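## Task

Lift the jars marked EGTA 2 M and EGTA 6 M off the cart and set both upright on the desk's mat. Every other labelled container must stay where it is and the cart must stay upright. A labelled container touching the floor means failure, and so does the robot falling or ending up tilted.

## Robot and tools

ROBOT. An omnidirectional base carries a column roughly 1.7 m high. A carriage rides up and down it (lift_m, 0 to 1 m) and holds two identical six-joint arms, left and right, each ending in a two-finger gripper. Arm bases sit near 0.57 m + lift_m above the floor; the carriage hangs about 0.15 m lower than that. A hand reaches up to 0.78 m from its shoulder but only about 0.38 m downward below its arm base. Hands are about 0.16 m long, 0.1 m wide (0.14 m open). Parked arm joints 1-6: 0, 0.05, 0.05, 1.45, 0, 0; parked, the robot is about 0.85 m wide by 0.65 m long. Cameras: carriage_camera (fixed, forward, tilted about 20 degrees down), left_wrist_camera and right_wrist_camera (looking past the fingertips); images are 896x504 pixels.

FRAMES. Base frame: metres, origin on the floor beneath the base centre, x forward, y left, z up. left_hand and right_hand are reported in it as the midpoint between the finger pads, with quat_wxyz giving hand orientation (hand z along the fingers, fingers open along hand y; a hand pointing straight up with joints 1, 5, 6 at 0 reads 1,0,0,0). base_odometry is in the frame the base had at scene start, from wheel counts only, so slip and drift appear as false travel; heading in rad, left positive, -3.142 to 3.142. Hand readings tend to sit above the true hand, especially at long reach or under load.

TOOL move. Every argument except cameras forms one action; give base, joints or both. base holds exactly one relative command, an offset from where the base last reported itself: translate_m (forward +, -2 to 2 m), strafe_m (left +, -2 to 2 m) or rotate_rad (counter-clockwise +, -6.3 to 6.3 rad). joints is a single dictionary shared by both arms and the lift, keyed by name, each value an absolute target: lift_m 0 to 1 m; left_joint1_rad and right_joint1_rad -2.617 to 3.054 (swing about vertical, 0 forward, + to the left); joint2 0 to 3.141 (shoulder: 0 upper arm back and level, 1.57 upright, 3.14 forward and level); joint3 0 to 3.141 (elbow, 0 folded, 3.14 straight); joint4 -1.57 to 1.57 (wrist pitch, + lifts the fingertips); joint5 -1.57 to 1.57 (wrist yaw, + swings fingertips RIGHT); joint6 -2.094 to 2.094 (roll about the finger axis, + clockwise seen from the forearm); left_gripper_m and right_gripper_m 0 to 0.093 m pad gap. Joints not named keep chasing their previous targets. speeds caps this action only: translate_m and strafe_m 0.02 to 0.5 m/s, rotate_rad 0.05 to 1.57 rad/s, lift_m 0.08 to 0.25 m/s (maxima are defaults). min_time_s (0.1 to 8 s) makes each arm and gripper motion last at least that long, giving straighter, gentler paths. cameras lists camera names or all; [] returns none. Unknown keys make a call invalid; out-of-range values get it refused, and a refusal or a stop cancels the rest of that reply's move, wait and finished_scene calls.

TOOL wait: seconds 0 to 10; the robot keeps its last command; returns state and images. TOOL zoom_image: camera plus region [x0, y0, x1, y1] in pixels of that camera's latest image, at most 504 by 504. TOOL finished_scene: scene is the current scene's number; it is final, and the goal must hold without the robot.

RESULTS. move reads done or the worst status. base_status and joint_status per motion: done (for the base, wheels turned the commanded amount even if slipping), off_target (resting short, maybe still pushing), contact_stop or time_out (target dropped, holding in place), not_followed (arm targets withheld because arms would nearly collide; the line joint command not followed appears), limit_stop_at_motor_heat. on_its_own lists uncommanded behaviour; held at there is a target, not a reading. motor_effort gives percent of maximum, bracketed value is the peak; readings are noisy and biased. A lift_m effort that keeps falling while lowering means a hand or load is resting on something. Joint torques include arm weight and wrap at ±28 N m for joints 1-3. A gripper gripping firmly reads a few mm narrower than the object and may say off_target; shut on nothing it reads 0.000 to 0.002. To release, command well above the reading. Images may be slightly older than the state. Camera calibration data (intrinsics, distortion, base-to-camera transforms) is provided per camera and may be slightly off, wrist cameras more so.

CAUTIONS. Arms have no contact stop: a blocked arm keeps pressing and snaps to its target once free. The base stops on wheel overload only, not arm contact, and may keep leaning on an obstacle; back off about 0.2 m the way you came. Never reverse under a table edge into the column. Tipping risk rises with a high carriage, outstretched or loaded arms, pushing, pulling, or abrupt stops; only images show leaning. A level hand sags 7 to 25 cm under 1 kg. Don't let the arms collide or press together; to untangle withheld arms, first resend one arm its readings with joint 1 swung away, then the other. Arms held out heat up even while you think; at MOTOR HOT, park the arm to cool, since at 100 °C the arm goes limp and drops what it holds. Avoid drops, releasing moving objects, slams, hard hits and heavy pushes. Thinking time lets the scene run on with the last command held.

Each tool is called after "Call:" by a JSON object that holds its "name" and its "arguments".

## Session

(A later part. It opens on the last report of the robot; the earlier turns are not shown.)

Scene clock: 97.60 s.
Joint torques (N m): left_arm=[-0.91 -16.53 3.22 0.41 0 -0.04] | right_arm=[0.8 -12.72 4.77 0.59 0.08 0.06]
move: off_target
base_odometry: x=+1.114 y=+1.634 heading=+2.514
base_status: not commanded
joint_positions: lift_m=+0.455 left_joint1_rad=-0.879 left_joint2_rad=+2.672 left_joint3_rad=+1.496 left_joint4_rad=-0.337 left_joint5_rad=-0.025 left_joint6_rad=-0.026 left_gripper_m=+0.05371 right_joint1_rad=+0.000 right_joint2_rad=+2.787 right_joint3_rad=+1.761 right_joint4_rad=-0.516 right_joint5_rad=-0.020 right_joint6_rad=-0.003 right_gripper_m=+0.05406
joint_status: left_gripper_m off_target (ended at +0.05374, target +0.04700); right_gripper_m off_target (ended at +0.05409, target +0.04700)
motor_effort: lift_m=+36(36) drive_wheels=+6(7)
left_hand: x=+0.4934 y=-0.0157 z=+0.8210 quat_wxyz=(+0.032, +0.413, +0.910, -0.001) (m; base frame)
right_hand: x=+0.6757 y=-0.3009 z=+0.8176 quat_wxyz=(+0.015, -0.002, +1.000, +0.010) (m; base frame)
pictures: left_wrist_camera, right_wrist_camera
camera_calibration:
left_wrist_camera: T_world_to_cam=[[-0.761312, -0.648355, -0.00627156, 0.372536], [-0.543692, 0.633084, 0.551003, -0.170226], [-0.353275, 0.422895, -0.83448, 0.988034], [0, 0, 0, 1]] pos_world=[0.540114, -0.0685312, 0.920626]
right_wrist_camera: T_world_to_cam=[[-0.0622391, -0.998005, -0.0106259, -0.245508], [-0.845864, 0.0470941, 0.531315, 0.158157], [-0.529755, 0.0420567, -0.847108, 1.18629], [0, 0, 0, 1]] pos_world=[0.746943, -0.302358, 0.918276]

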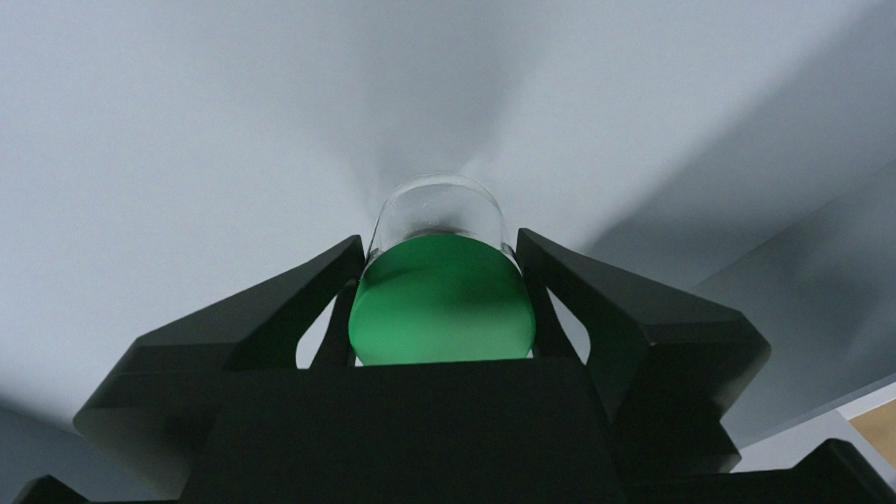

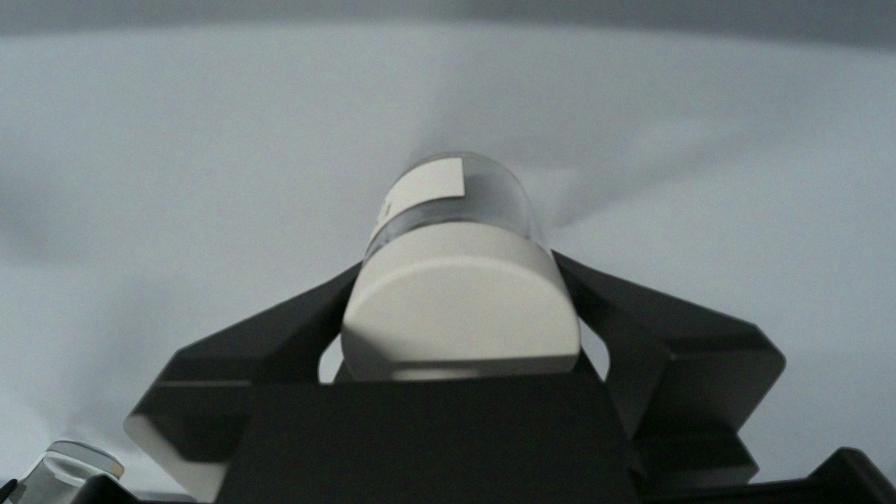

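Call:
{"name": "move", "arguments": {"joints": {"lift_m": 0.68}, "speeds": {"lift_m": 0.12}}}

Scene clock: 103.90 s.
Joint torques (N m): left_arm=[-0.69 -16.53 3.47 0.43 0.01 -0.04] | right_arm=[0.92 -12.88 4.98 0.56 0.09 0.06]
move: done
base_odometry: x=+1.114 y=+1.634 heading=+2.514
base_status: not commanded
joint_positions: lift_m=+0.680 left_joint1_rad=-0.879 left_joint2_rad=+2.672 left_joint3_rad=+1.494 left_joint4_rad=-0.338 left_joint5_rad=-0.025 left_joint6_rad=-0.026 left_gripper_m=+0.05370 right_joint1_rad=+0.000 right_joint2_rad=+2.788 right_joint3_rad=+1.759 right_joint4_rad=-0.513 right_joint5_rad=-0.020 right_joint6_rad=-0.003 right_gripper_m=+0.05406
joint_status: all done
motor_effort: lift_m=+42(52) drive_wheels=-2(8)
left_hand: x=+0.4928 y=-0.0148 z=+1.0451 quat_wxyz=(+0.030, +0.413, +0.910, -0.001) (m; base frame)
right_hand: x=+0.6749 y=-0.3009 z=+1.0412 quat_wxyz=(+0.014, -0.002, +1.000, +0.010) (m; base frame)
pictures: carriage_camera, left_wrist_camera, right_wrist_camera
camera_calibration:
carriage_camera: T_world_to_cam=[[-0.0301167, -0.999264, -0.0237735, 0.0436311], [-0.352417, 0.0328724, -0.935266, 1.61467], [0.935359, -0.0197889, -0.353147, 0.467481], [0, 0, 0, 1]] pos_world=[0.133088, -0.000228057, 1.67627]
left_wrist_camera: T_world_to_cam=[[-0.761307, -0.648357, -0.00668786, 0.374454], [-0.542926, 0.631803, 0.553223, -0.297338], [-0.354461, 0.424804, -0.833006, 1.17361], [0, 0, 0, 1]] pos_world=[0.53964, -0.0679143, 1.14462]
right_wrist_camera: T_world_to_cam=[[-0.0622472, -0.998005, -0.0105783, -0.243224], [-0.845459, 0.0470941, 0.53196, 0.0377981], [-0.530401, 0.0420566, -0.846703, 1.37526], [0, 0, 0, 1]] pos_world=[0.746255, -0.302358, 1.14176]

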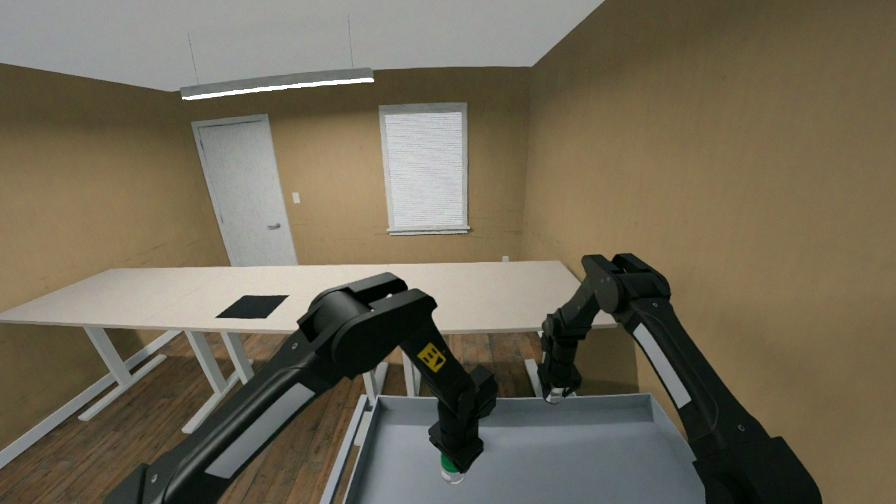

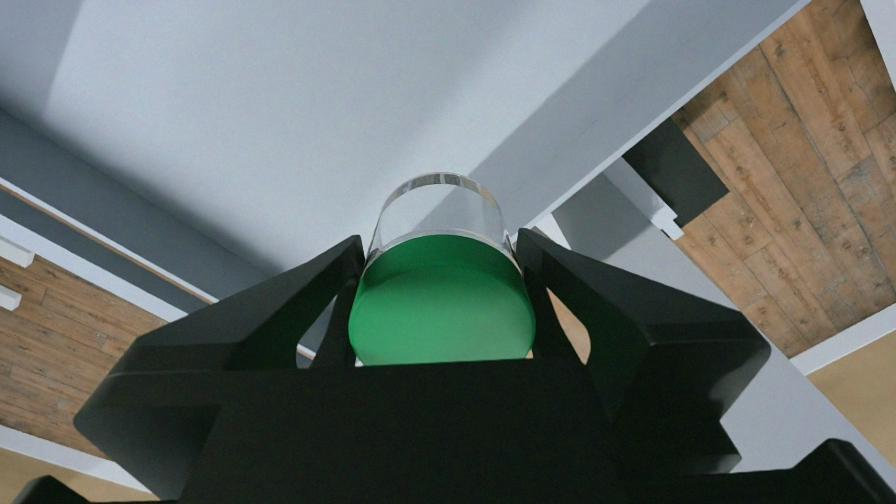

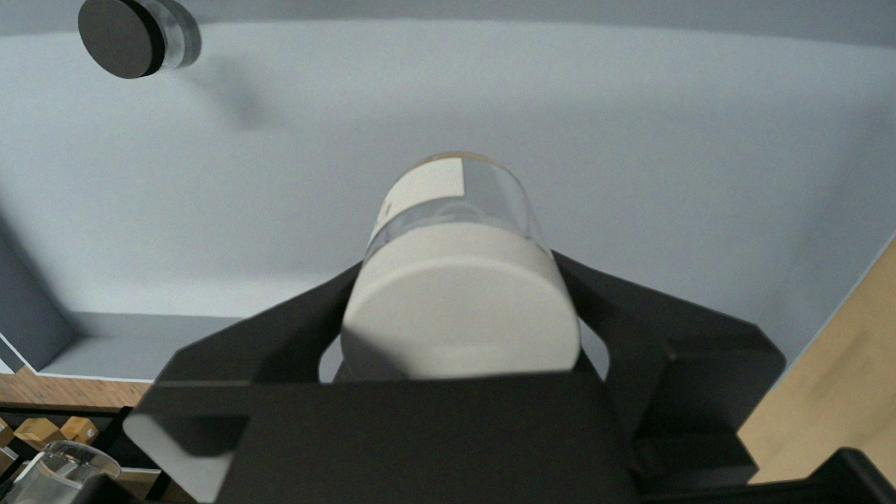

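Call:
{"name": "move", "arguments": {"base": {"strafe_m": 1.145}, "speeds": {"strafe_m": 0.3}, "cameras": ["carriage_camera"]}}

Call:
{"name": "move", "arguments": {"base": {"translate_m": 0.4}, "speeds": {"translate_m": 0.3}, "joints": {"left_joint1_rad": -0.687, "right_joint1_rad": 0.31}, "min_time_s": 2, "cameras": ["carriage_camera"]}}

Scene clock: 110.53 s.
Joint torques (N m): left_arm=[-0.59 -16.46 3.25 0.41 0 -0.04] | right_arm=[0.14 -12.78 5 0.55 0.08 0.06]
move: done
base_odometry: x=+0.441 y=+0.707 heading=+2.514
base_status: done
joint_positions: lift_m=+0.680 left_joint1_rad=-0.882 left_joint2_rad=+2.672 left_joint3_rad=+1.494 left_joint4_rad=-0.338 left_joint5_rad=-0.025 left_joint6_rad=-0.026 left_gripper_m=+0.05370 right_joint1_rad=+0.007 right_joint2_rad=+2.788 right_joint3_rad=+1.759 right_joint4_rad=-0.513 right_joint5_rad=-0.019 right_joint6_rad=-0.003 right_gripper_m=+0.05406
joint_status: not commanded
motor_effort: lift_m=+42(42) drive_wheels=+1(19)
left_hand: x=+0.4918 y=-0.0157 z=+1.0451 quat_wxyz=(+0.030, +0.414, +0.910, -0.001) (m; base frame)
right_hand: x=+0.6749 y=-0.2979 z=+1.0412 quat_wxyz=(+0.014, -0.005, +1.000, +0.010) (m; base frame)
pictures: carriage_camera
camera_calibration:
carriage_camera: T_world_to_cam=[[-0.0301167, -0.999264, -0.0237735, 0.0436311], [-0.352417, 0.0328724, -0.935266, 1.61467], [0.935359, -0.0197889, -0.353147, 0.467481], [0, 0, 0, 1]] pos_world=[0.133088, -0.000228057, 1.67627]

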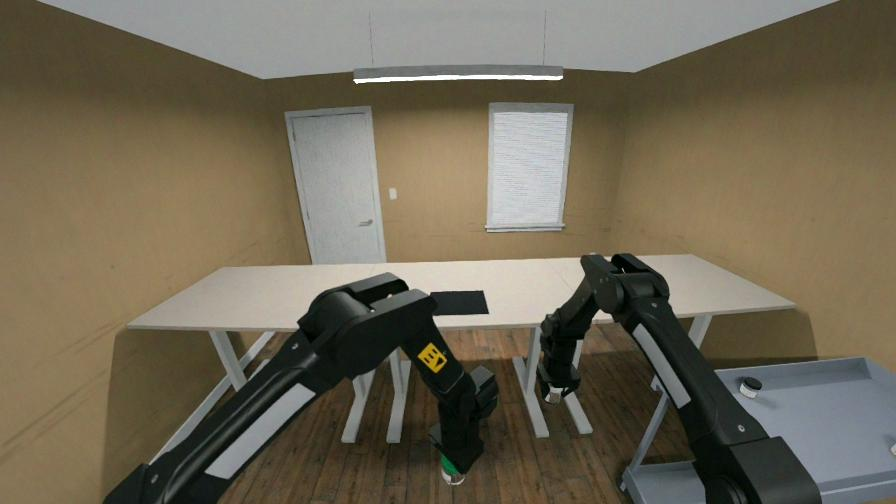

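Scene clock: 113.47 s.
Joint torques (N m): left_arm=[-0.08 -16.59 3.4 0.41 0.01 -0.04] | right_arm=[0.76 -12.75 5.01 0.56 0.08 0.06]
move: done
base_odometry: x=+0.117 y=+0.942 heading=+2.514
base_status: done
joint_positions: lift_m=+0.680 left_joint1_rad=-0.690 left_joint2_rad=+2.672 left_joint3_rad=+1.494 left_joint4_rad=-0.338 left_joint5_rad=-0.025 left_joint6_rad=-0.026 left_gripper_m=+0.05370 right_joint1_rad=+0.304 right_joint2_rad=+2.788 right_joint3_rad=+1.759 right_joint4_rad=-0.513 right_joint5_rad=-0.019 right_joint6_rad=-0.003 right_gripper_m=+0.05406
joint_status: all done
motor_effort: lift_m=+41(42) drive_wheels=-3(22)
left_hand: x=+0.5478 y=+0.0415 z=+1.0451 quat_wxyz=(+0.030, +0.325, +0.945, +0.002) (m; base frame)
right_hand: x=+0.6532 y=-0.1657 z=+1.0412 quat_wxyz=(+0.013, -0.153, +0.988, +0.012) (m; base frame)
pictures: carriage_camera
camera_calibration:
carriage_camera: T_world_to_cam=[[-0.0301167, -0.999264, -0.0237735, 0.0436311], [-0.352417, 0.0328724, -0.935266, 1.61467], [0.935359, -0.0197889, -0.353147, 0.467481], [0, 0, 0, 1]] pos_world=[0.133088, -0.000228057, 1.67627]

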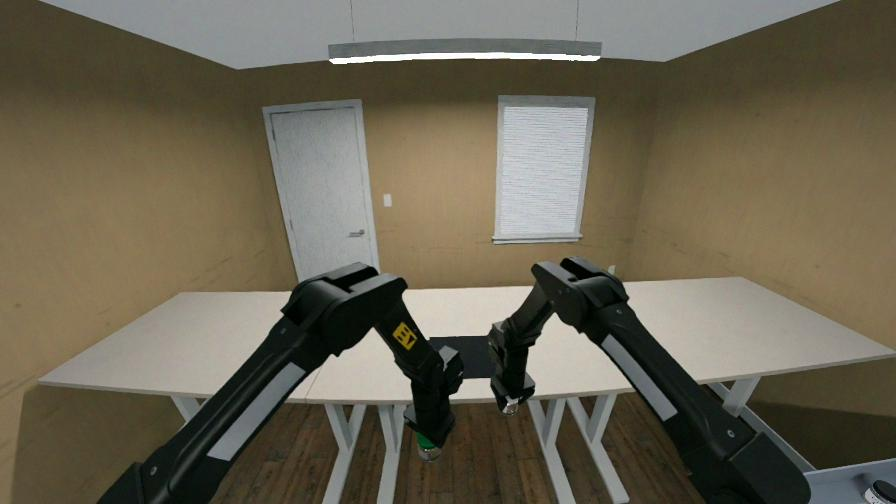

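Call:
{"name": "move", "arguments": {"base": {"translate_m": 0.36}, "speeds": {"translate_m": 0.2}, "joints": {"left_joint1_rad": -0.69, "left_joint2_rad": 2.76, "left_joint3_rad": 1.845, "left_joint4_rad": -0.576}, "min_time_s": 1.5}}

Scene clock: 118.03 s.
Joint torques (N m): left_arm=[-0.46 -14.45 6.97 0.34 0.01 -0.04] | right_arm=[0.4 -12.81 5 0.55 0.08 0.06]
move: done
base_odometry: x=-0.175 y=+1.153 heading=+2.515
base_status: done
joint_positions: lift_m=+0.680 left_joint1_rad=-0.690 left_joint2_rad=+2.750 left_joint3_rad=+1.816 left_joint4_rad=-0.568 left_joint5_rad=-0.025 left_joint6_rad=-0.026 left_gripper_m=+0.05370 right_joint1_rad=+0.309 right_joint2_rad=+2.788 right_joint3_rad=+1.759 right_joint4_rad=-0.514 right_joint5_rad=-0.019 right_joint6_rad=-0.003 right_gripper_m=+0.05406
joint_status: all done
motor_effort: lift_m=+41(42) drive_wheels=-4(20)
left_hand: x=+0.5915 y=+0.0056 z=+1.0685 quat_wxyz=(+0.037, +0.325, +0.945, +0.000) (m; base frame)
right_hand: x=+0.6524 y=-0.1638 z=+1.0412 quat_wxyz=(+0.013, -0.155, +0.988, +0.012) (m; base frame)
pictures: carriage_camera, left_wrist_camera, right_wrist_camera
camera_calibration:
carriage_camera: T_world_to_cam=[[-0.0301167, -0.999264, -0.0237735, 0.0436311], [-0.352417, 0.0328724, -0.935266, 1.61467], [0.935359, -0.0197889, -0.353147, 0.467481], [0, 0, 0, 1]] pos_world=[0.133088, -0.000228057, 1.67627]
left_wrist_camera: T_world_to_cam=[[-0.626003, -0.779793, -0.00650987, 0.383534], [-0.657512, 0.523313, 0.542054, -0.189314], [-0.419283, 0.343608, -0.840319, 1.26601], [0, 0, 0, 1]] pos_world=[0.646436, -0.036864, 1.16897]
right_wrist_camera: T_world_to_cam=[[0.243813, -0.969769, -0.010174, -0.303205], [-0.81969, -0.211665, 0.532265, -0.0471816], [-0.518327, -0.121433, -0.846517, 1.32271], [0, 0, 0, 1]] pos_world=[0.720849, -0.143405, 1.14173]

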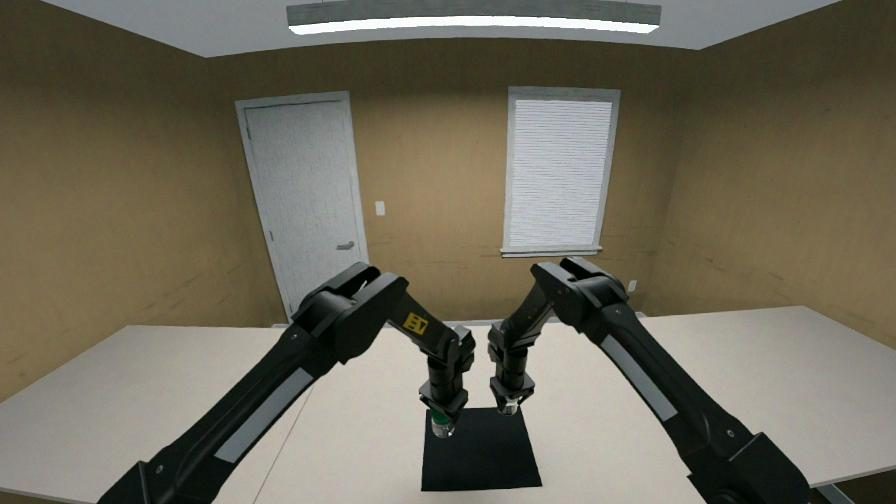

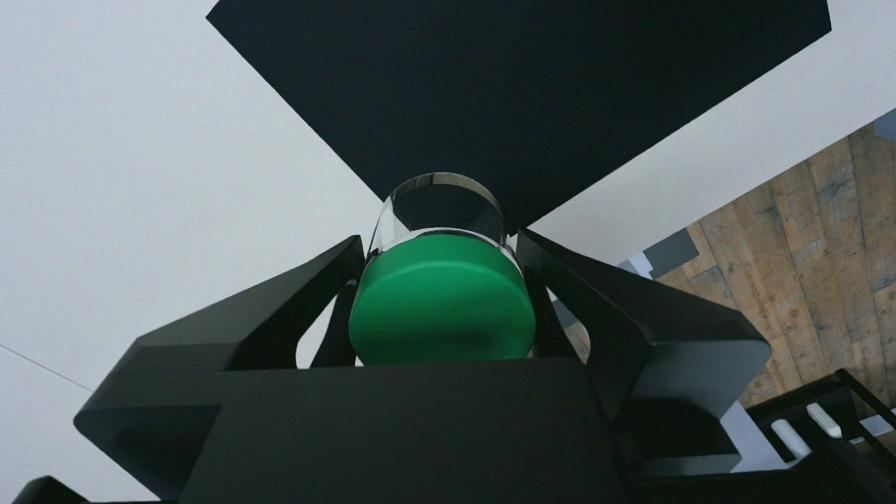

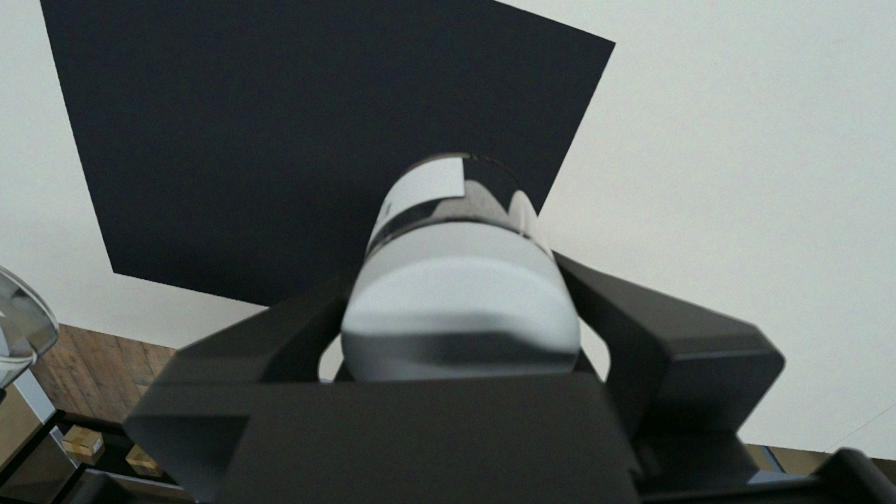

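Call:
{"name": "move", "arguments": {"joints": {"lift_m": 0.605}, "speeds": {"lift_m": 0.1}, "cameras": ["carriage_camera"]}}

Call:
{"name": "zoom_image", "arguments": {"camera": "carriage_camera", "region": [400, 340, 560, 490]}}

Scene clock: 121.13 s.
Joint torques (N m): left_arm=[-0.64 -15.61 6.65 0.38 0.01 -0.04] | right_arm=[0.28 -12.86 5.09 0.53 0.07 0.06]
move: done
base_odometry: x=-0.175 y=+1.153 heading=+2.515
base_status: not commanded
joint_positions: lift_m=+0.605 left_joint1_rad=-0.690 left_joint2_rad=+2.760 left_joint3_rad=+1.822 left_joint4_rad=-0.572 left_joint5_rad=-0.025 left_joint6_rad=-0.026 left_gripper_m=+0.05370 right_joint1_rad=+0.309 right_joint2_rad=+2.788 right_joint3_rad=+1.758 right_joint4_rad=-0.512 right_joint5_rad=-0.019 right_joint6_rad=-0.003 right_gripper_m=+0.05406
joint_status: all done
motor_effort: lift_m=+36(37) drive_wheels=+8(8)
left_hand: x=+0.5904 y=+0.0065 z=+0.9910 quat_wxyz=(+0.033, +0.325, +0.945, +0.001) (m; base frame)
right_hand: x=+0.6524 y=-0.1638 z=+0.9664 quat_wxyz=(+0.013, -0.155, +0.988, +0.012) (m; base frame)
pictures: carriage_camera
camera_calibration:
carriage_camera: T_world_to_cam=[[-0.0301167, -0.999264, -0.0237735, 0.0418595], [-0.352417, 0.0328724, -0.935266, 1.54497], [0.935359, -0.0197889, -0.353147, 0.441164], [0, 0, 0, 1]] pos_world=[0.133088, -0.000228057, 1.60175]

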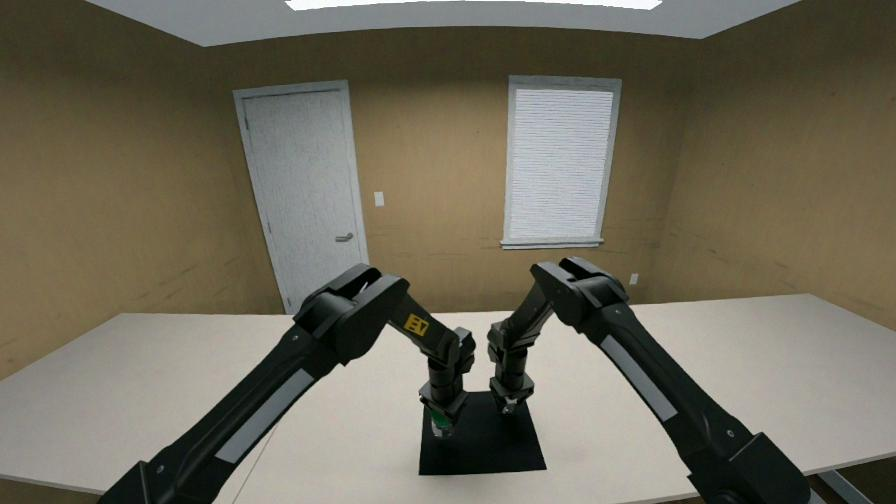

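Scaled by 3.150.

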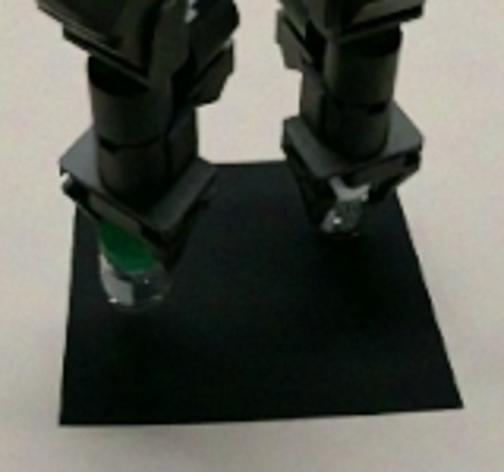

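Call:
{"name": "move", "arguments": {"joints": {"lift_m": 0.593}, "speeds": {"lift_m": 0.08}, "cameras": ["right_wrist_camera"]}}

Call:
{"name": "move", "arguments": {"joints": {"lift_m": 0.587}, "speeds": {"lift_m": 0.08}, "cameras": []}}

Call:
{"name": "move", "arguments": {"joints": {"lift_m": 0.582}, "speeds": {"lift_m": 0.08}, "cameras": ["carriage_camera"]}}

Scene clock: 122.43 s.
Joint torques (N m): left_arm=[-0.51 -15.83 6.38 0.38 0 -0.04] | right_arm=[0.36 -12.83 5.09 0.54 0.07 0.05]
move: done
base_odometry: x=-0.175 y=+1.152 heading=+2.515
base_status: not commanded
joint_positions: lift_m=+0.593 left_joint1_rad=-0.690 left_joint2_rad=+2.763 left_joint3_rad=+1.824 left_joint4_rad=-0.574 left_joint5_rad=-0.025 left_joint6_rad=-0.026 left_gripper_m=+0.05370 right_joint1_rad=+0.309 right_joint2_rad=+2.788 right_joint3_rad=+1.758 right_joint4_rad=-0.511 right_joint5_rad=-0.019 right_joint6_rad=-0.003 right_gripper_m=+0.05406
joint_status: all done
motor_effort: lift_m=+37(37) drive_wheels=+8(9)
left_hand: x=+0.5898 y=+0.0070 z=+0.9776 quat_wxyz=(+0.031, +0.325, +0.945, +0.002) (m; base frame)
right_hand: x=+0.6526 y=-0.1637 z=+0.9544 quat_wxyz=(+0.013, -0.155, +0.988, +0.012) (m; base frame)
pictures: right_wrist_camera
camera_calibration:
right_wrist_camera: T_world_to_cam=[[0.243827, -0.969764, -0.0102692, -0.303996], [-0.820463, -0.211911, 0.530974, 0.000848101], [-0.517096, -0.121041, -0.847326, 1.24937], [0, 0, 0, 1]] pos_world=[0.720864, -0.1434, 1.05505]

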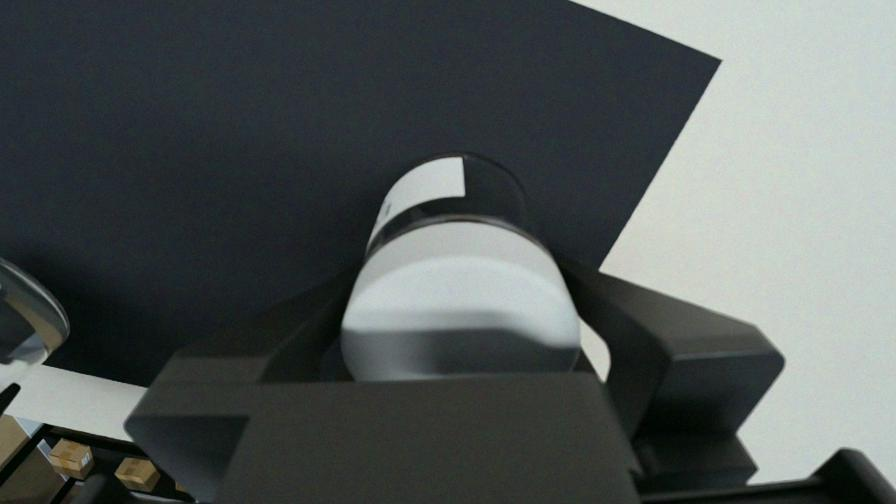

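Scene clock: 122.90 s.
Joint torques (N m): left_arm=[-0.31 -15.99 6.15 0.4 0.01 -0.04] | right_arm=[0.4 -12.86 5.08 0.51 0.04 0.06]
move: done
base_odometry: x=-0.175 y=+1.153 heading=+2.515
base_status: not commanded
joint_positions: lift_m=+0.587 left_joint1_rad=-0.689 left_joint2_rad=+2.766 left_joint3_rad=+1.826 left_joint4_rad=-0.577 left_joint5_rad=-0.025 left_joint6_rad=-0.026 left_gripper_m=+0.05370 right_joint1_rad=+0.309 right_joint2_rad=+2.787 right_joint3_rad=+1.758 right_joint4_rad=-0.507 right_joint5_rad=-0.019 right_joint6_rad=-0.003 right_gripper_m=+0.05406
joint_status: all done
motor_effort: lift_m=+34(35) drive_wheels=-3(8)
left_hand: x=+0.5894 y=+0.0075 z=+0.9711 quat_wxyz=(+0.030, +0.325, +0.945, +0.002) (m; base frame)
right_hand: x=+0.6541 y=-0.1632 z=+0.9491 quat_wxyz=(+0.016, -0.155, +0.988, +0.012) (m; base frame)
pictures: none
No camera images: "cameras" was empty.

Scene clock: 123.33 s.
Joint torques (N m): left_arm=[-0.35 -16.1 5.96 0.4 0.01 -0.04] | right_arm=[0.31 -11.97 5.01 0.66 0.09 0.06]
move: done
base_odometry: x=-0.175 y=+1.153 heading=+2.515
base_status: not commanded
joint_positions: lift_m=+0.582 left_joint1_rad=-0.689 left_joint2_rad=+2.768 left_joint3_rad=+1.827 left_joint4_rad=-0.578 left_joint5_rad=-0.025 left_joint6_rad=-0.026 left_gripper_m=+0.05370 right_joint1_rad=+0.309 right_joint2_rad=+2.777 right_joint3_rad=+1.759 right_joint4_rad=-0.524 right_joint5_rad=-0.019 right_joint6_rad=-0.003 right_gripper_m=+0.05406
joint_status: all done
motor_effort: lift_m=+33(34) drive_wheels=+8(9)
left_hand: x=+0.5890 y=+0.0079 z=+0.9653 quat_wxyz=(+0.029, +0.325, +0.945, +0.003) (m; base frame)
right_hand: x=+0.6537 y=-0.1634 z=+0.9487 quat_wxyz=(+0.013, -0.155, +0.988, +0.012) (m; base frame)
pictures: carriage_camera
camera_calibration:
carriage_camera: T_world_to_cam=[[-0.0301167, -0.999264, -0.0237735, 0.0413184], [-0.352417, 0.0328724, -0.935266, 1.52369], [0.935359, -0.0197889, -0.353147, 0.433127], [0, 0, 0, 1]] pos_world=[0.133088, -0.000228057, 1.57899]

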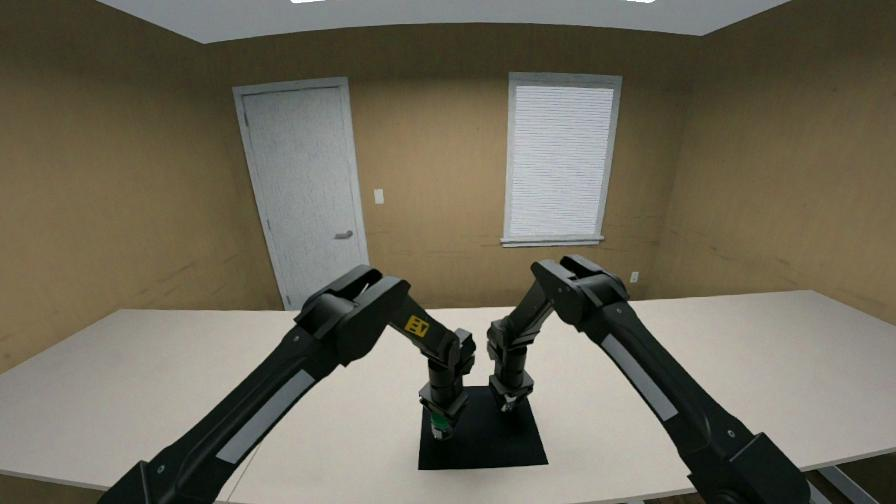

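Call:
{"name": "move", "arguments": {"joints": {"right_gripper_m": 0.064}, "min_time_s": 1.5, "cameras": []}}

Call:
{"name": "move", "arguments": {"joints": {"right_gripper_m": 0.085}, "min_time_s": 1, "cameras": ["right_wrist_camera"]}}

Scene clock: 125.83 s.
Joint torques (N m): left_arm=[-0.49 -16.25 5.96 0.4 0.01 -0.04] | right_arm=[0.35 -11.82 5.01 0.64 0.07 0.06]
move: done
base_odometry: x=-0.175 y=+1.153 heading=+2.515
base_status: not commanded
joint_positions: lift_m=+0.582 left_joint1_rad=-0.689 left_joint2_rad=+2.768 left_joint3_rad=+1.827 left_joint4_rad=-0.578 left_joint5_rad=-0.025 left_joint6_rad=-0.026 left_gripper_m=+0.05370 right_joint1_rad=+0.309 right_joint2_rad=+2.777 right_joint3_rad=+1.759 right_joint4_rad=-0.519 right_joint5_rad=-0.019 right_joint6_rad=-0.003 right_gripper_m=+0.06390
joint_status: all done
motor_effort: lift_m=+33(34) drive_wheels=+8(8)
left_hand: x=+0.5890 y=+0.0079 z=+0.9653 quat_wxyz=(+0.029, +0.325, +0.945, +0.003) (m; base frame)
right_hand: x=+0.6547 y=-0.1630 z=+0.9487 quat_wxyz=(+0.015, -0.155, +0.988, +0.012) (m; base frame)
pictures: none
No camera images: "cameras" was empty.

Scene clock: 127.13 s.
Joint torques (N m): left_arm=[-0.5 -16.27 5.96 0.4 0.01 -0.04] | right_arm=[0.34 -11.85 5 0.63 0.08 0.06]
move: done
base_odometry: x=-0.175 y=+1.153 heading=+2.515
base_status: not commanded
joint_positions: lift_m=+0.582 left_joint1_rad=-0.689 left_joint2_rad=+2.768 left_joint3_rad=+1.827 left_joint4_rad=-0.578 left_joint5_rad=-0.025 left_joint6_rad=-0.026 left_gripper_m=+0.05370 right_joint1_rad=+0.309 right_joint2_rad=+2.777 right_joint3_rad=+1.759 right_joint4_rad=-0.519 right_joint5_rad=-0.019 right_joint6_rad=-0.003 right_gripper_m=+0.08487
joint_status: all done
motor_effort: lift_m=+33(33) drive_wheels=+8(8)
left_hand: x=+0.5890 y=+0.0079 z=+0.9653 quat_wxyz=(+0.029, +0.325, +0.945, +0.003) (m; base frame)
right_hand: x=+0.6547 y=-0.1630 z=+0.9487 quat_wxyz=(+0.015, -0.155, +0.988, +0.012) (m; base frame)
pictures: right_wrist_camera
camera_calibration:
right_wrist_camera: T_world_to_cam=[[0.243499, -0.969844, -0.0105433, -0.303452], [-0.822654, -0.212278, 0.527426, 0.0105024], [-0.513759, -0.119754, -0.849535, 1.24587], [0, 0, 0, 1]] pos_world=[0.722609, -0.142873, 1.04967]

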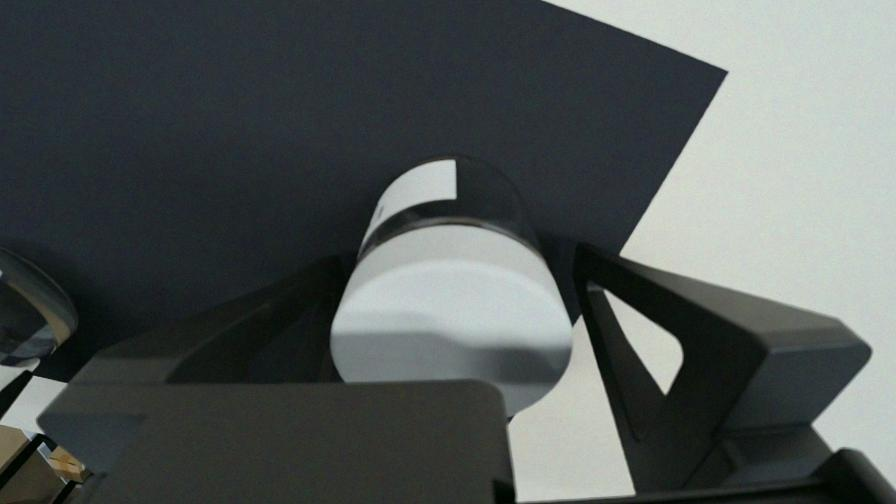

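Call:
{"name": "move", "arguments": {"joints": {"right_gripper_m": 0.093}, "cameras": []}}

Call:
{"name": "move", "arguments": {"joints": {"lift_m": 0.69}, "speeds": {"lift_m": 0.08}, "cameras": ["right_wrist_camera"]}}

Scene clock: 128.23 s.
Joint torques (N m): left_arm=[-0.5 -16.27 5.94 0.4 0 -0.04] | right_arm=[0.35 -11.82 5 0.64 0.07 0.06]
move: done
base_odometry: x=-0.175 y=+1.153 heading=+2.515
base_status: not commanded
joint_positions: lift_m=+0.582 left_joint1_rad=-0.689 left_joint2_rad=+2.768 left_joint3_rad=+1.827 left_joint4_rad=-0.578 left_joint5_rad=-0.025 left_joint6_rad=-0.026 left_gripper_m=+0.05370 right_joint1_rad=+0.309 right_joint2_rad=+2.777 right_joint3_rad=+1.759 right_joint4_rad=-0.519 right_joint5_rad=-0.019 right_joint6_rad=-0.003 right_gripper_m=+0.09288
joint_status: all done
motor_effort: lift_m=+33(33) drive_wheels=+8(8)
left_hand: x=+0.5890 y=+0.0079 z=+0.9653 quat_wxyz=(+0.029, +0.325, +0.945, +0.003) (m; base frame)
right_hand: x=+0.6547 y=-0.1630 z=+0.9487 quat_wxyz=(+0.015, -0.155, +0.988, +0.012) (m; base frame)
pictures: none
No camera images: "cameras" was empty.

Scene clock: 129.93 s.
Joint torques (N m): left_arm=[-0.43 -16.47 5.7 0.37 -0.01 -0.04] | right_arm=[0.54 -11.89 5.03 0.53 0.08 0.06]
move: done
base_odometry: x=-0.175 y=+1.153 heading=+2.515
base_status: not commanded
joint_positions: lift_m=+0.690 left_joint1_rad=-0.689 left_joint2_rad=+2.769 left_joint3_rad=+1.827 left_joint4_rad=-0.578 left_joint5_rad=-0.025 left_joint6_rad=-0.026 left_gripper_m=+0.05370 right_joint1_rad=+0.309 right_joint2_rad=+2.780 right_joint3_rad=+1.759 right_joint4_rad=-0.514 right_joint5_rad=-0.019 right_joint6_rad=-0.003 right_gripper_m=+0.09288
joint_status: all done
motor_effort: lift_m=+41(51) drive_wheels=-3(8)
left_hand: x=+0.5886 y=+0.0082 z=+1.0720 quat_wxyz=(+0.028, +0.325, +0.945, +0.003) (m; base frame)
right_hand: x=+0.6550 y=-0.1630 z=+1.0547 quat_wxyz=(+0.016, -0.155, +0.988, +0.012) (m; base frame)
pictures: right_wrist_camera
camera_calibration:
right_wrist_camera: T_world_to_cam=[[0.243519, -0.969838, -0.0106629, -0.302207], [-0.823611, -0.212583, 0.525808, -0.0429289], [-0.512215, -0.119262, -0.850537, 1.33615], [0, 0, 0, 1]] pos_world=[0.72263, -0.142866, 1.15579]

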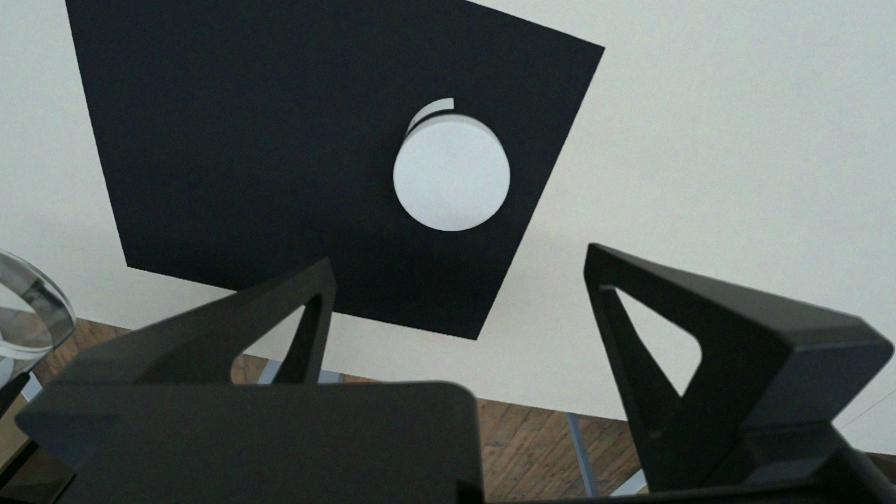

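Call:
{"name": "move", "arguments": {"joints": {"right_joint1_rad": -0.2}, "min_time_s": 1, "cameras": []}}

Call:
{"name": "move", "arguments": {"joints": {"right_joint1_rad": 0, "right_joint2_rad": 0.05, "right_joint3_rad": 0.05, "right_joint4_rad": 1.4, "lift_m": 0.585}, "min_time_s": 3.5, "cameras": ["carriage_camera", "left_wrist_camera"]}}

Call:
{"name": "zoom_image", "arguments": {"camera": "carriage_camera", "region": [400, 340, 560, 490]}}

Scene clock: 131.97 s.
Joint torques (N m): left_arm=[-0.46 -16.38 5.94 0.39 0.01 -0.04] | right_arm=[0.29 -12.12 5 0.58 0.07 0.06]
move: done
base_odometry: x=-0.175 y=+1.153 heading=+2.515
base_status: not commanded
joint_positions: lift_m=+0.690 left_joint1_rad=-0.689 left_joint2_rad=+2.769 left_joint3_rad=+1.827 left_joint4_rad=-0.578 left_joint5_rad=-0.025 left_joint6_rad=-0.026 left_gripper_m=+0.05370 right_joint1_rad=-0.202 right_joint2_rad=+2.780 right_joint3_rad=+1.759 right_joint4_rad=-0.513 right_joint5_rad=-0.019 right_joint6_rad=-0.003 right_gripper_m=+0.09288
joint_status: all done
motor_effort: lift_m=+42(42) drive_wheels=-3(8)
left_hand: x=+0.5886 y=+0.0082 z=+1.0720 quat_wxyz=(+0.028, +0.325, +0.945, +0.003) (m; base frame)
right_hand: x=+0.6691 y=-0.3927 z=+1.0547 quat_wxyz=(+0.019, +0.099, +0.995, +0.008) (m; base frame)
pictures: none
No camera images: "cameras" was empty.

Scene clock: 135.77 s.
Joint torques (N m): left_arm=[-0.49 -16.46 5.85 0.4 0.01 -0.04] | right_arm=[0.81 2.37 5.48 0.13 0.09 0.05]
move: done
base_odometry: x=-0.175 y=+1.153 heading=+2.515
base_status: not commanded
joint_positions: lift_m=+0.585 left_joint1_rad=-0.689 left_joint2_rad=+2.770 left_joint3_rad=+1.829 left_joint4_rad=-0.578 left_joint5_rad=-0.025 left_joint6_rad=-0.026 left_gripper_m=+0.05370 right_joint1_rad=-0.006 right_joint2_rad=+0.058 right_joint3_rad=+0.057 right_joint4_rad=+1.386 right_joint5_rad=-0.019 right_joint6_rad=-0.003 right_gripper_m=+0.09288
joint_status: all done
motor_effort: lift_m=+36(37) drive_wheels=-3(8)
left_hand: x=+0.5889 y=+0.0080 z=+0.9674 quat_wxyz=(+0.028, +0.325, +0.945, +0.003) (m; base frame)
right_hand: x=+0.2694 y=-0.3014 z=+1.5965 quat_wxyz=(+0.996, -0.009, +0.093, -0.004) (m; base frame)
pictures: carriage_camera, left_wrist_camera
camera_calibration:
carriage_camera: T_world_to_cam=[[-0.0301167, -0.999264, -0.0237735, 0.0413834], [-0.352417, 0.0328724, -0.935266, 1.52624], [0.935359, -0.0197889, -0.353147, 0.434092], [0, 0, 0, 1]] pos_world=[0.133088, -0.000228057, 1.58172]
left_wrist_camera: T_world_to_cam=[[-0.625796, -0.779958, -0.00674355, 0.383207], [-0.650272, 0.51693, 0.556713, -0.155808], [-0.430727, 0.352774, -0.830677, 1.17645], [0, 0, 0, 1]] pos_world=[0.645222, -0.0355942, 1.06658]

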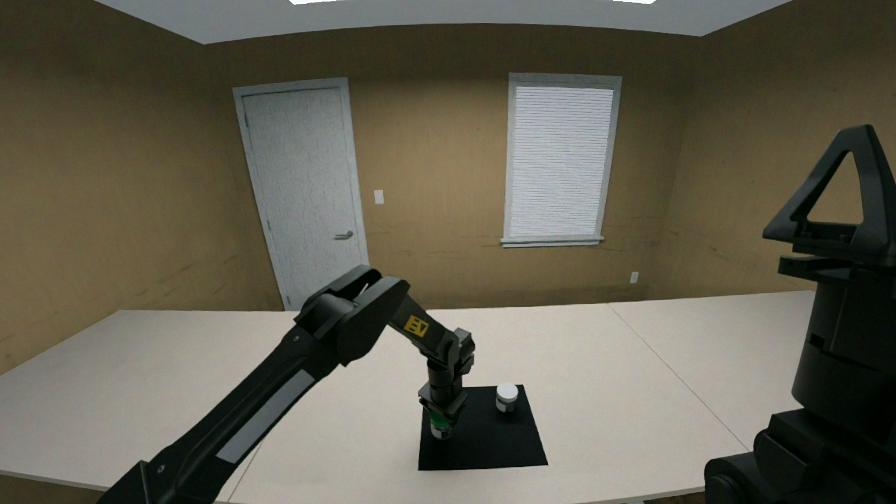

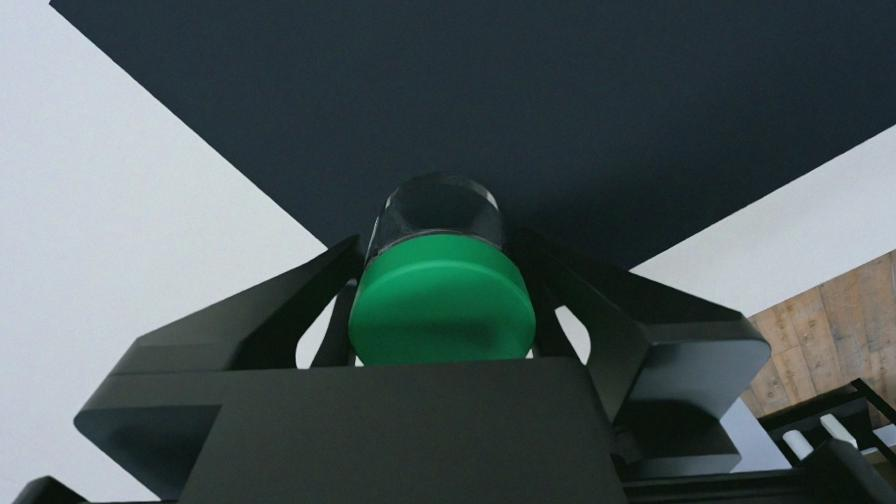

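Scaled by 3.150.

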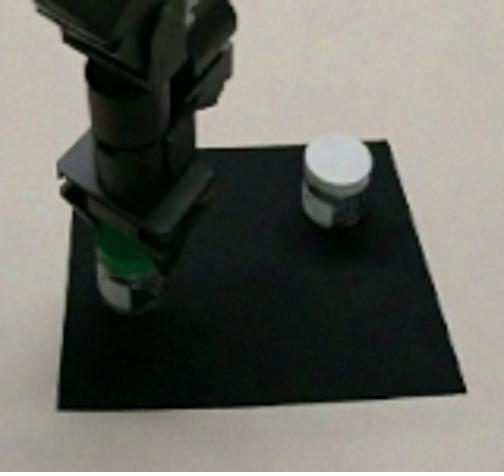

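Call:
{"name": "move", "arguments": {"joints": {"lift_m":0.574,"left_joint1_rad":-0.73}, "speeds": {"lift_m":0.08}, "cameras": []}}

Call:
{"name": "move", "arguments": {"joints": {"lift_m":0.568}, "speeds": {"lift_m":0.08}, "cameras": ["left_wrist_camera"]}}

Scene clock: 138.97 s.
Joint torques (N m): left_arm=[-0.14 -16.68 5.83 0.39 0.01 -0.04] | right_arm=[0.84 2.58 5.89 0.04 0.09 0.06]
move: done
base_odometry: x=-0.175 y=+1.153 heading=+2.515
base_status: not commanded
joint_positions: lift_m=+0.574 left_joint1_rad=-0.733 left_joint2_rad=+2.771 left_joint3_rad=+1.829 left_joint4_rad=-0.578 left_joint5_rad=-0.025 left_joint6_rad=-0.026 left_gripper_m=+0.05370 right_joint1_rad=-0.006 right_joint2_rad=+0.056 right_joint3_rad=+0.052 right_joint4_rad=+1.393 right_joint5_rad=-0.019 right_joint6_rad=-0.003 right_gripper_m=+0.09288
joint_status: all done
motor_effort: lift_m=+36(37) drive_wheels=+8(8)
left_hand: x=+0.5754 y=-0.0077 z=+0.9562 quat_wxyz=(+0.028, +0.346, +0.938, +0.002) (m; base frame)
right_hand: x=+0.2686 y=-0.3013 z=+1.5844 quat_wxyz=(+0.996, -0.009, +0.091, -0.004) (m; base frame)
pictures: none
No camera images: "cameras" was empty.

Scene clock: 139.40 s.
Joint torques (N m): left_arm=[-0.2 -16.2 5.56 0.35 -0.03 -0.04] | right_arm=[0.81 2.65 5.96 0.02 0.09 0.06]
move: done
base_odometry: x=-0.175 y=+1.153 heading=+2.515
base_status: not commanded
joint_positions: lift_m=+0.568 left_joint1_rad=-0.733 left_joint2_rad=+2.768 left_joint3_rad=+1.832 left_joint4_rad=-0.577 left_joint5_rad=-0.025 left_joint6_rad=-0.026 left_gripper_m=+0.05370 right_joint1_rad=-0.006 right_joint2_rad=+0.055 right_joint3_rad=+0.051 right_joint4_rad=+1.394 right_joint5_rad=-0.019 right_joint6_rad=-0.003 right_gripper_m=+0.09288
joint_status: all done
motor_effort: lift_m=+33(34) drive_wheels=-3(8)
left_hand: x=+0.5774 y=-0.0094 z=+0.9524 quat_wxyz=(+0.032, +0.346, +0.938, +0.001) (m; base frame)
right_hand: x=+0.2681 y=-0.3013 z=+1.5785 quat_wxyz=(+0.996, -0.009, +0.090, -0.004) (m; base frame)
pictures: left_wrist_camera
camera_calibration:
left_wrist_camera: T_world_to_cam=[[-0.659365, -0.751794, -0.00665235, 0.38186], [-0.629802, 0.547496, 0.550997, -0.15203], [-0.410594, 0.367498, -0.834481, 1.15731], [0, 0, 0, 1]] pos_world=[0.631222, -0.0549934, 1.05206]

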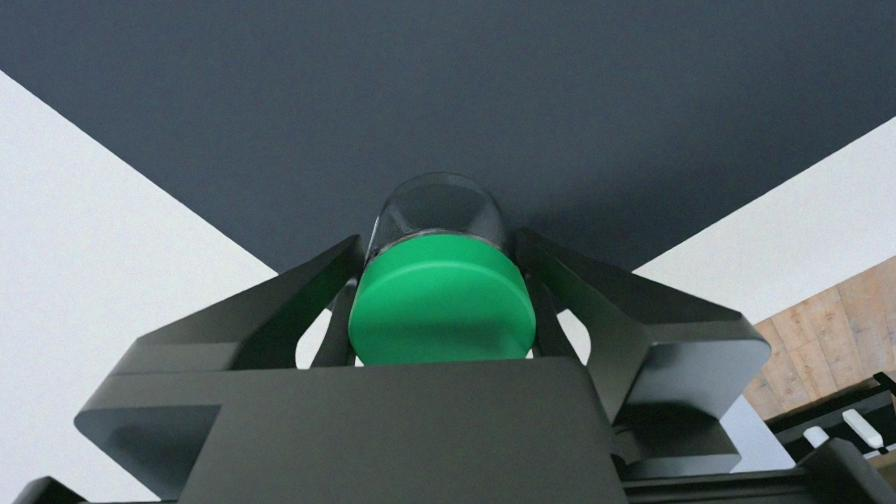

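Call:
{"name": "move", "arguments": {"joints": {"lift_m":0.564}, "speeds": {"lift_m":0.08}, "cameras": []}}

Scene clock: 140.80 s.
Joint torques (N m): left_arm=[-0.14 -15.61 5.44 0.53 0.02 -0.04] | right_arm=[0.79 2.71 6.06 0 0.09 0.06]
move: done
base_odometry: x=-0.175 y=+1.153 heading=+2.515
base_status: not commanded
joint_positions: lift_m=+0.564 left_joint1_rad=-0.733 left_joint2_rad=+2.761 left_joint3_rad=+1.834 left_joint4_rad=-0.590 left_joint5_rad=-0.025 left_joint6_rad=-0.026 left_gripper_m=+0.05370 right_joint1_rad=-0.006 right_joint2_rad=+0.054 right_joint3_rad=+0.050 right_joint4_rad=+1.395 right_joint5_rad=-0.019 right_joint6_rad=-0.003 right_gripper_m=+0.09288
joint_status: all done
motor_effort: lift_m=+33(34) drive_wheels=+7(8)
left_hand: x=+0.5773 y=-0.0094 z=+0.9518 quat_wxyz=(+0.030, +0.346, +0.938, +0.002) (m; base frame)
right_hand: x=+0.2681 y=-0.3013 z=+1.5743 quat_wxyz=(+0.996, -0.009, +0.090, -0.004) (m; base frame)
pictures: none
No camera images: "cameras" was empty.


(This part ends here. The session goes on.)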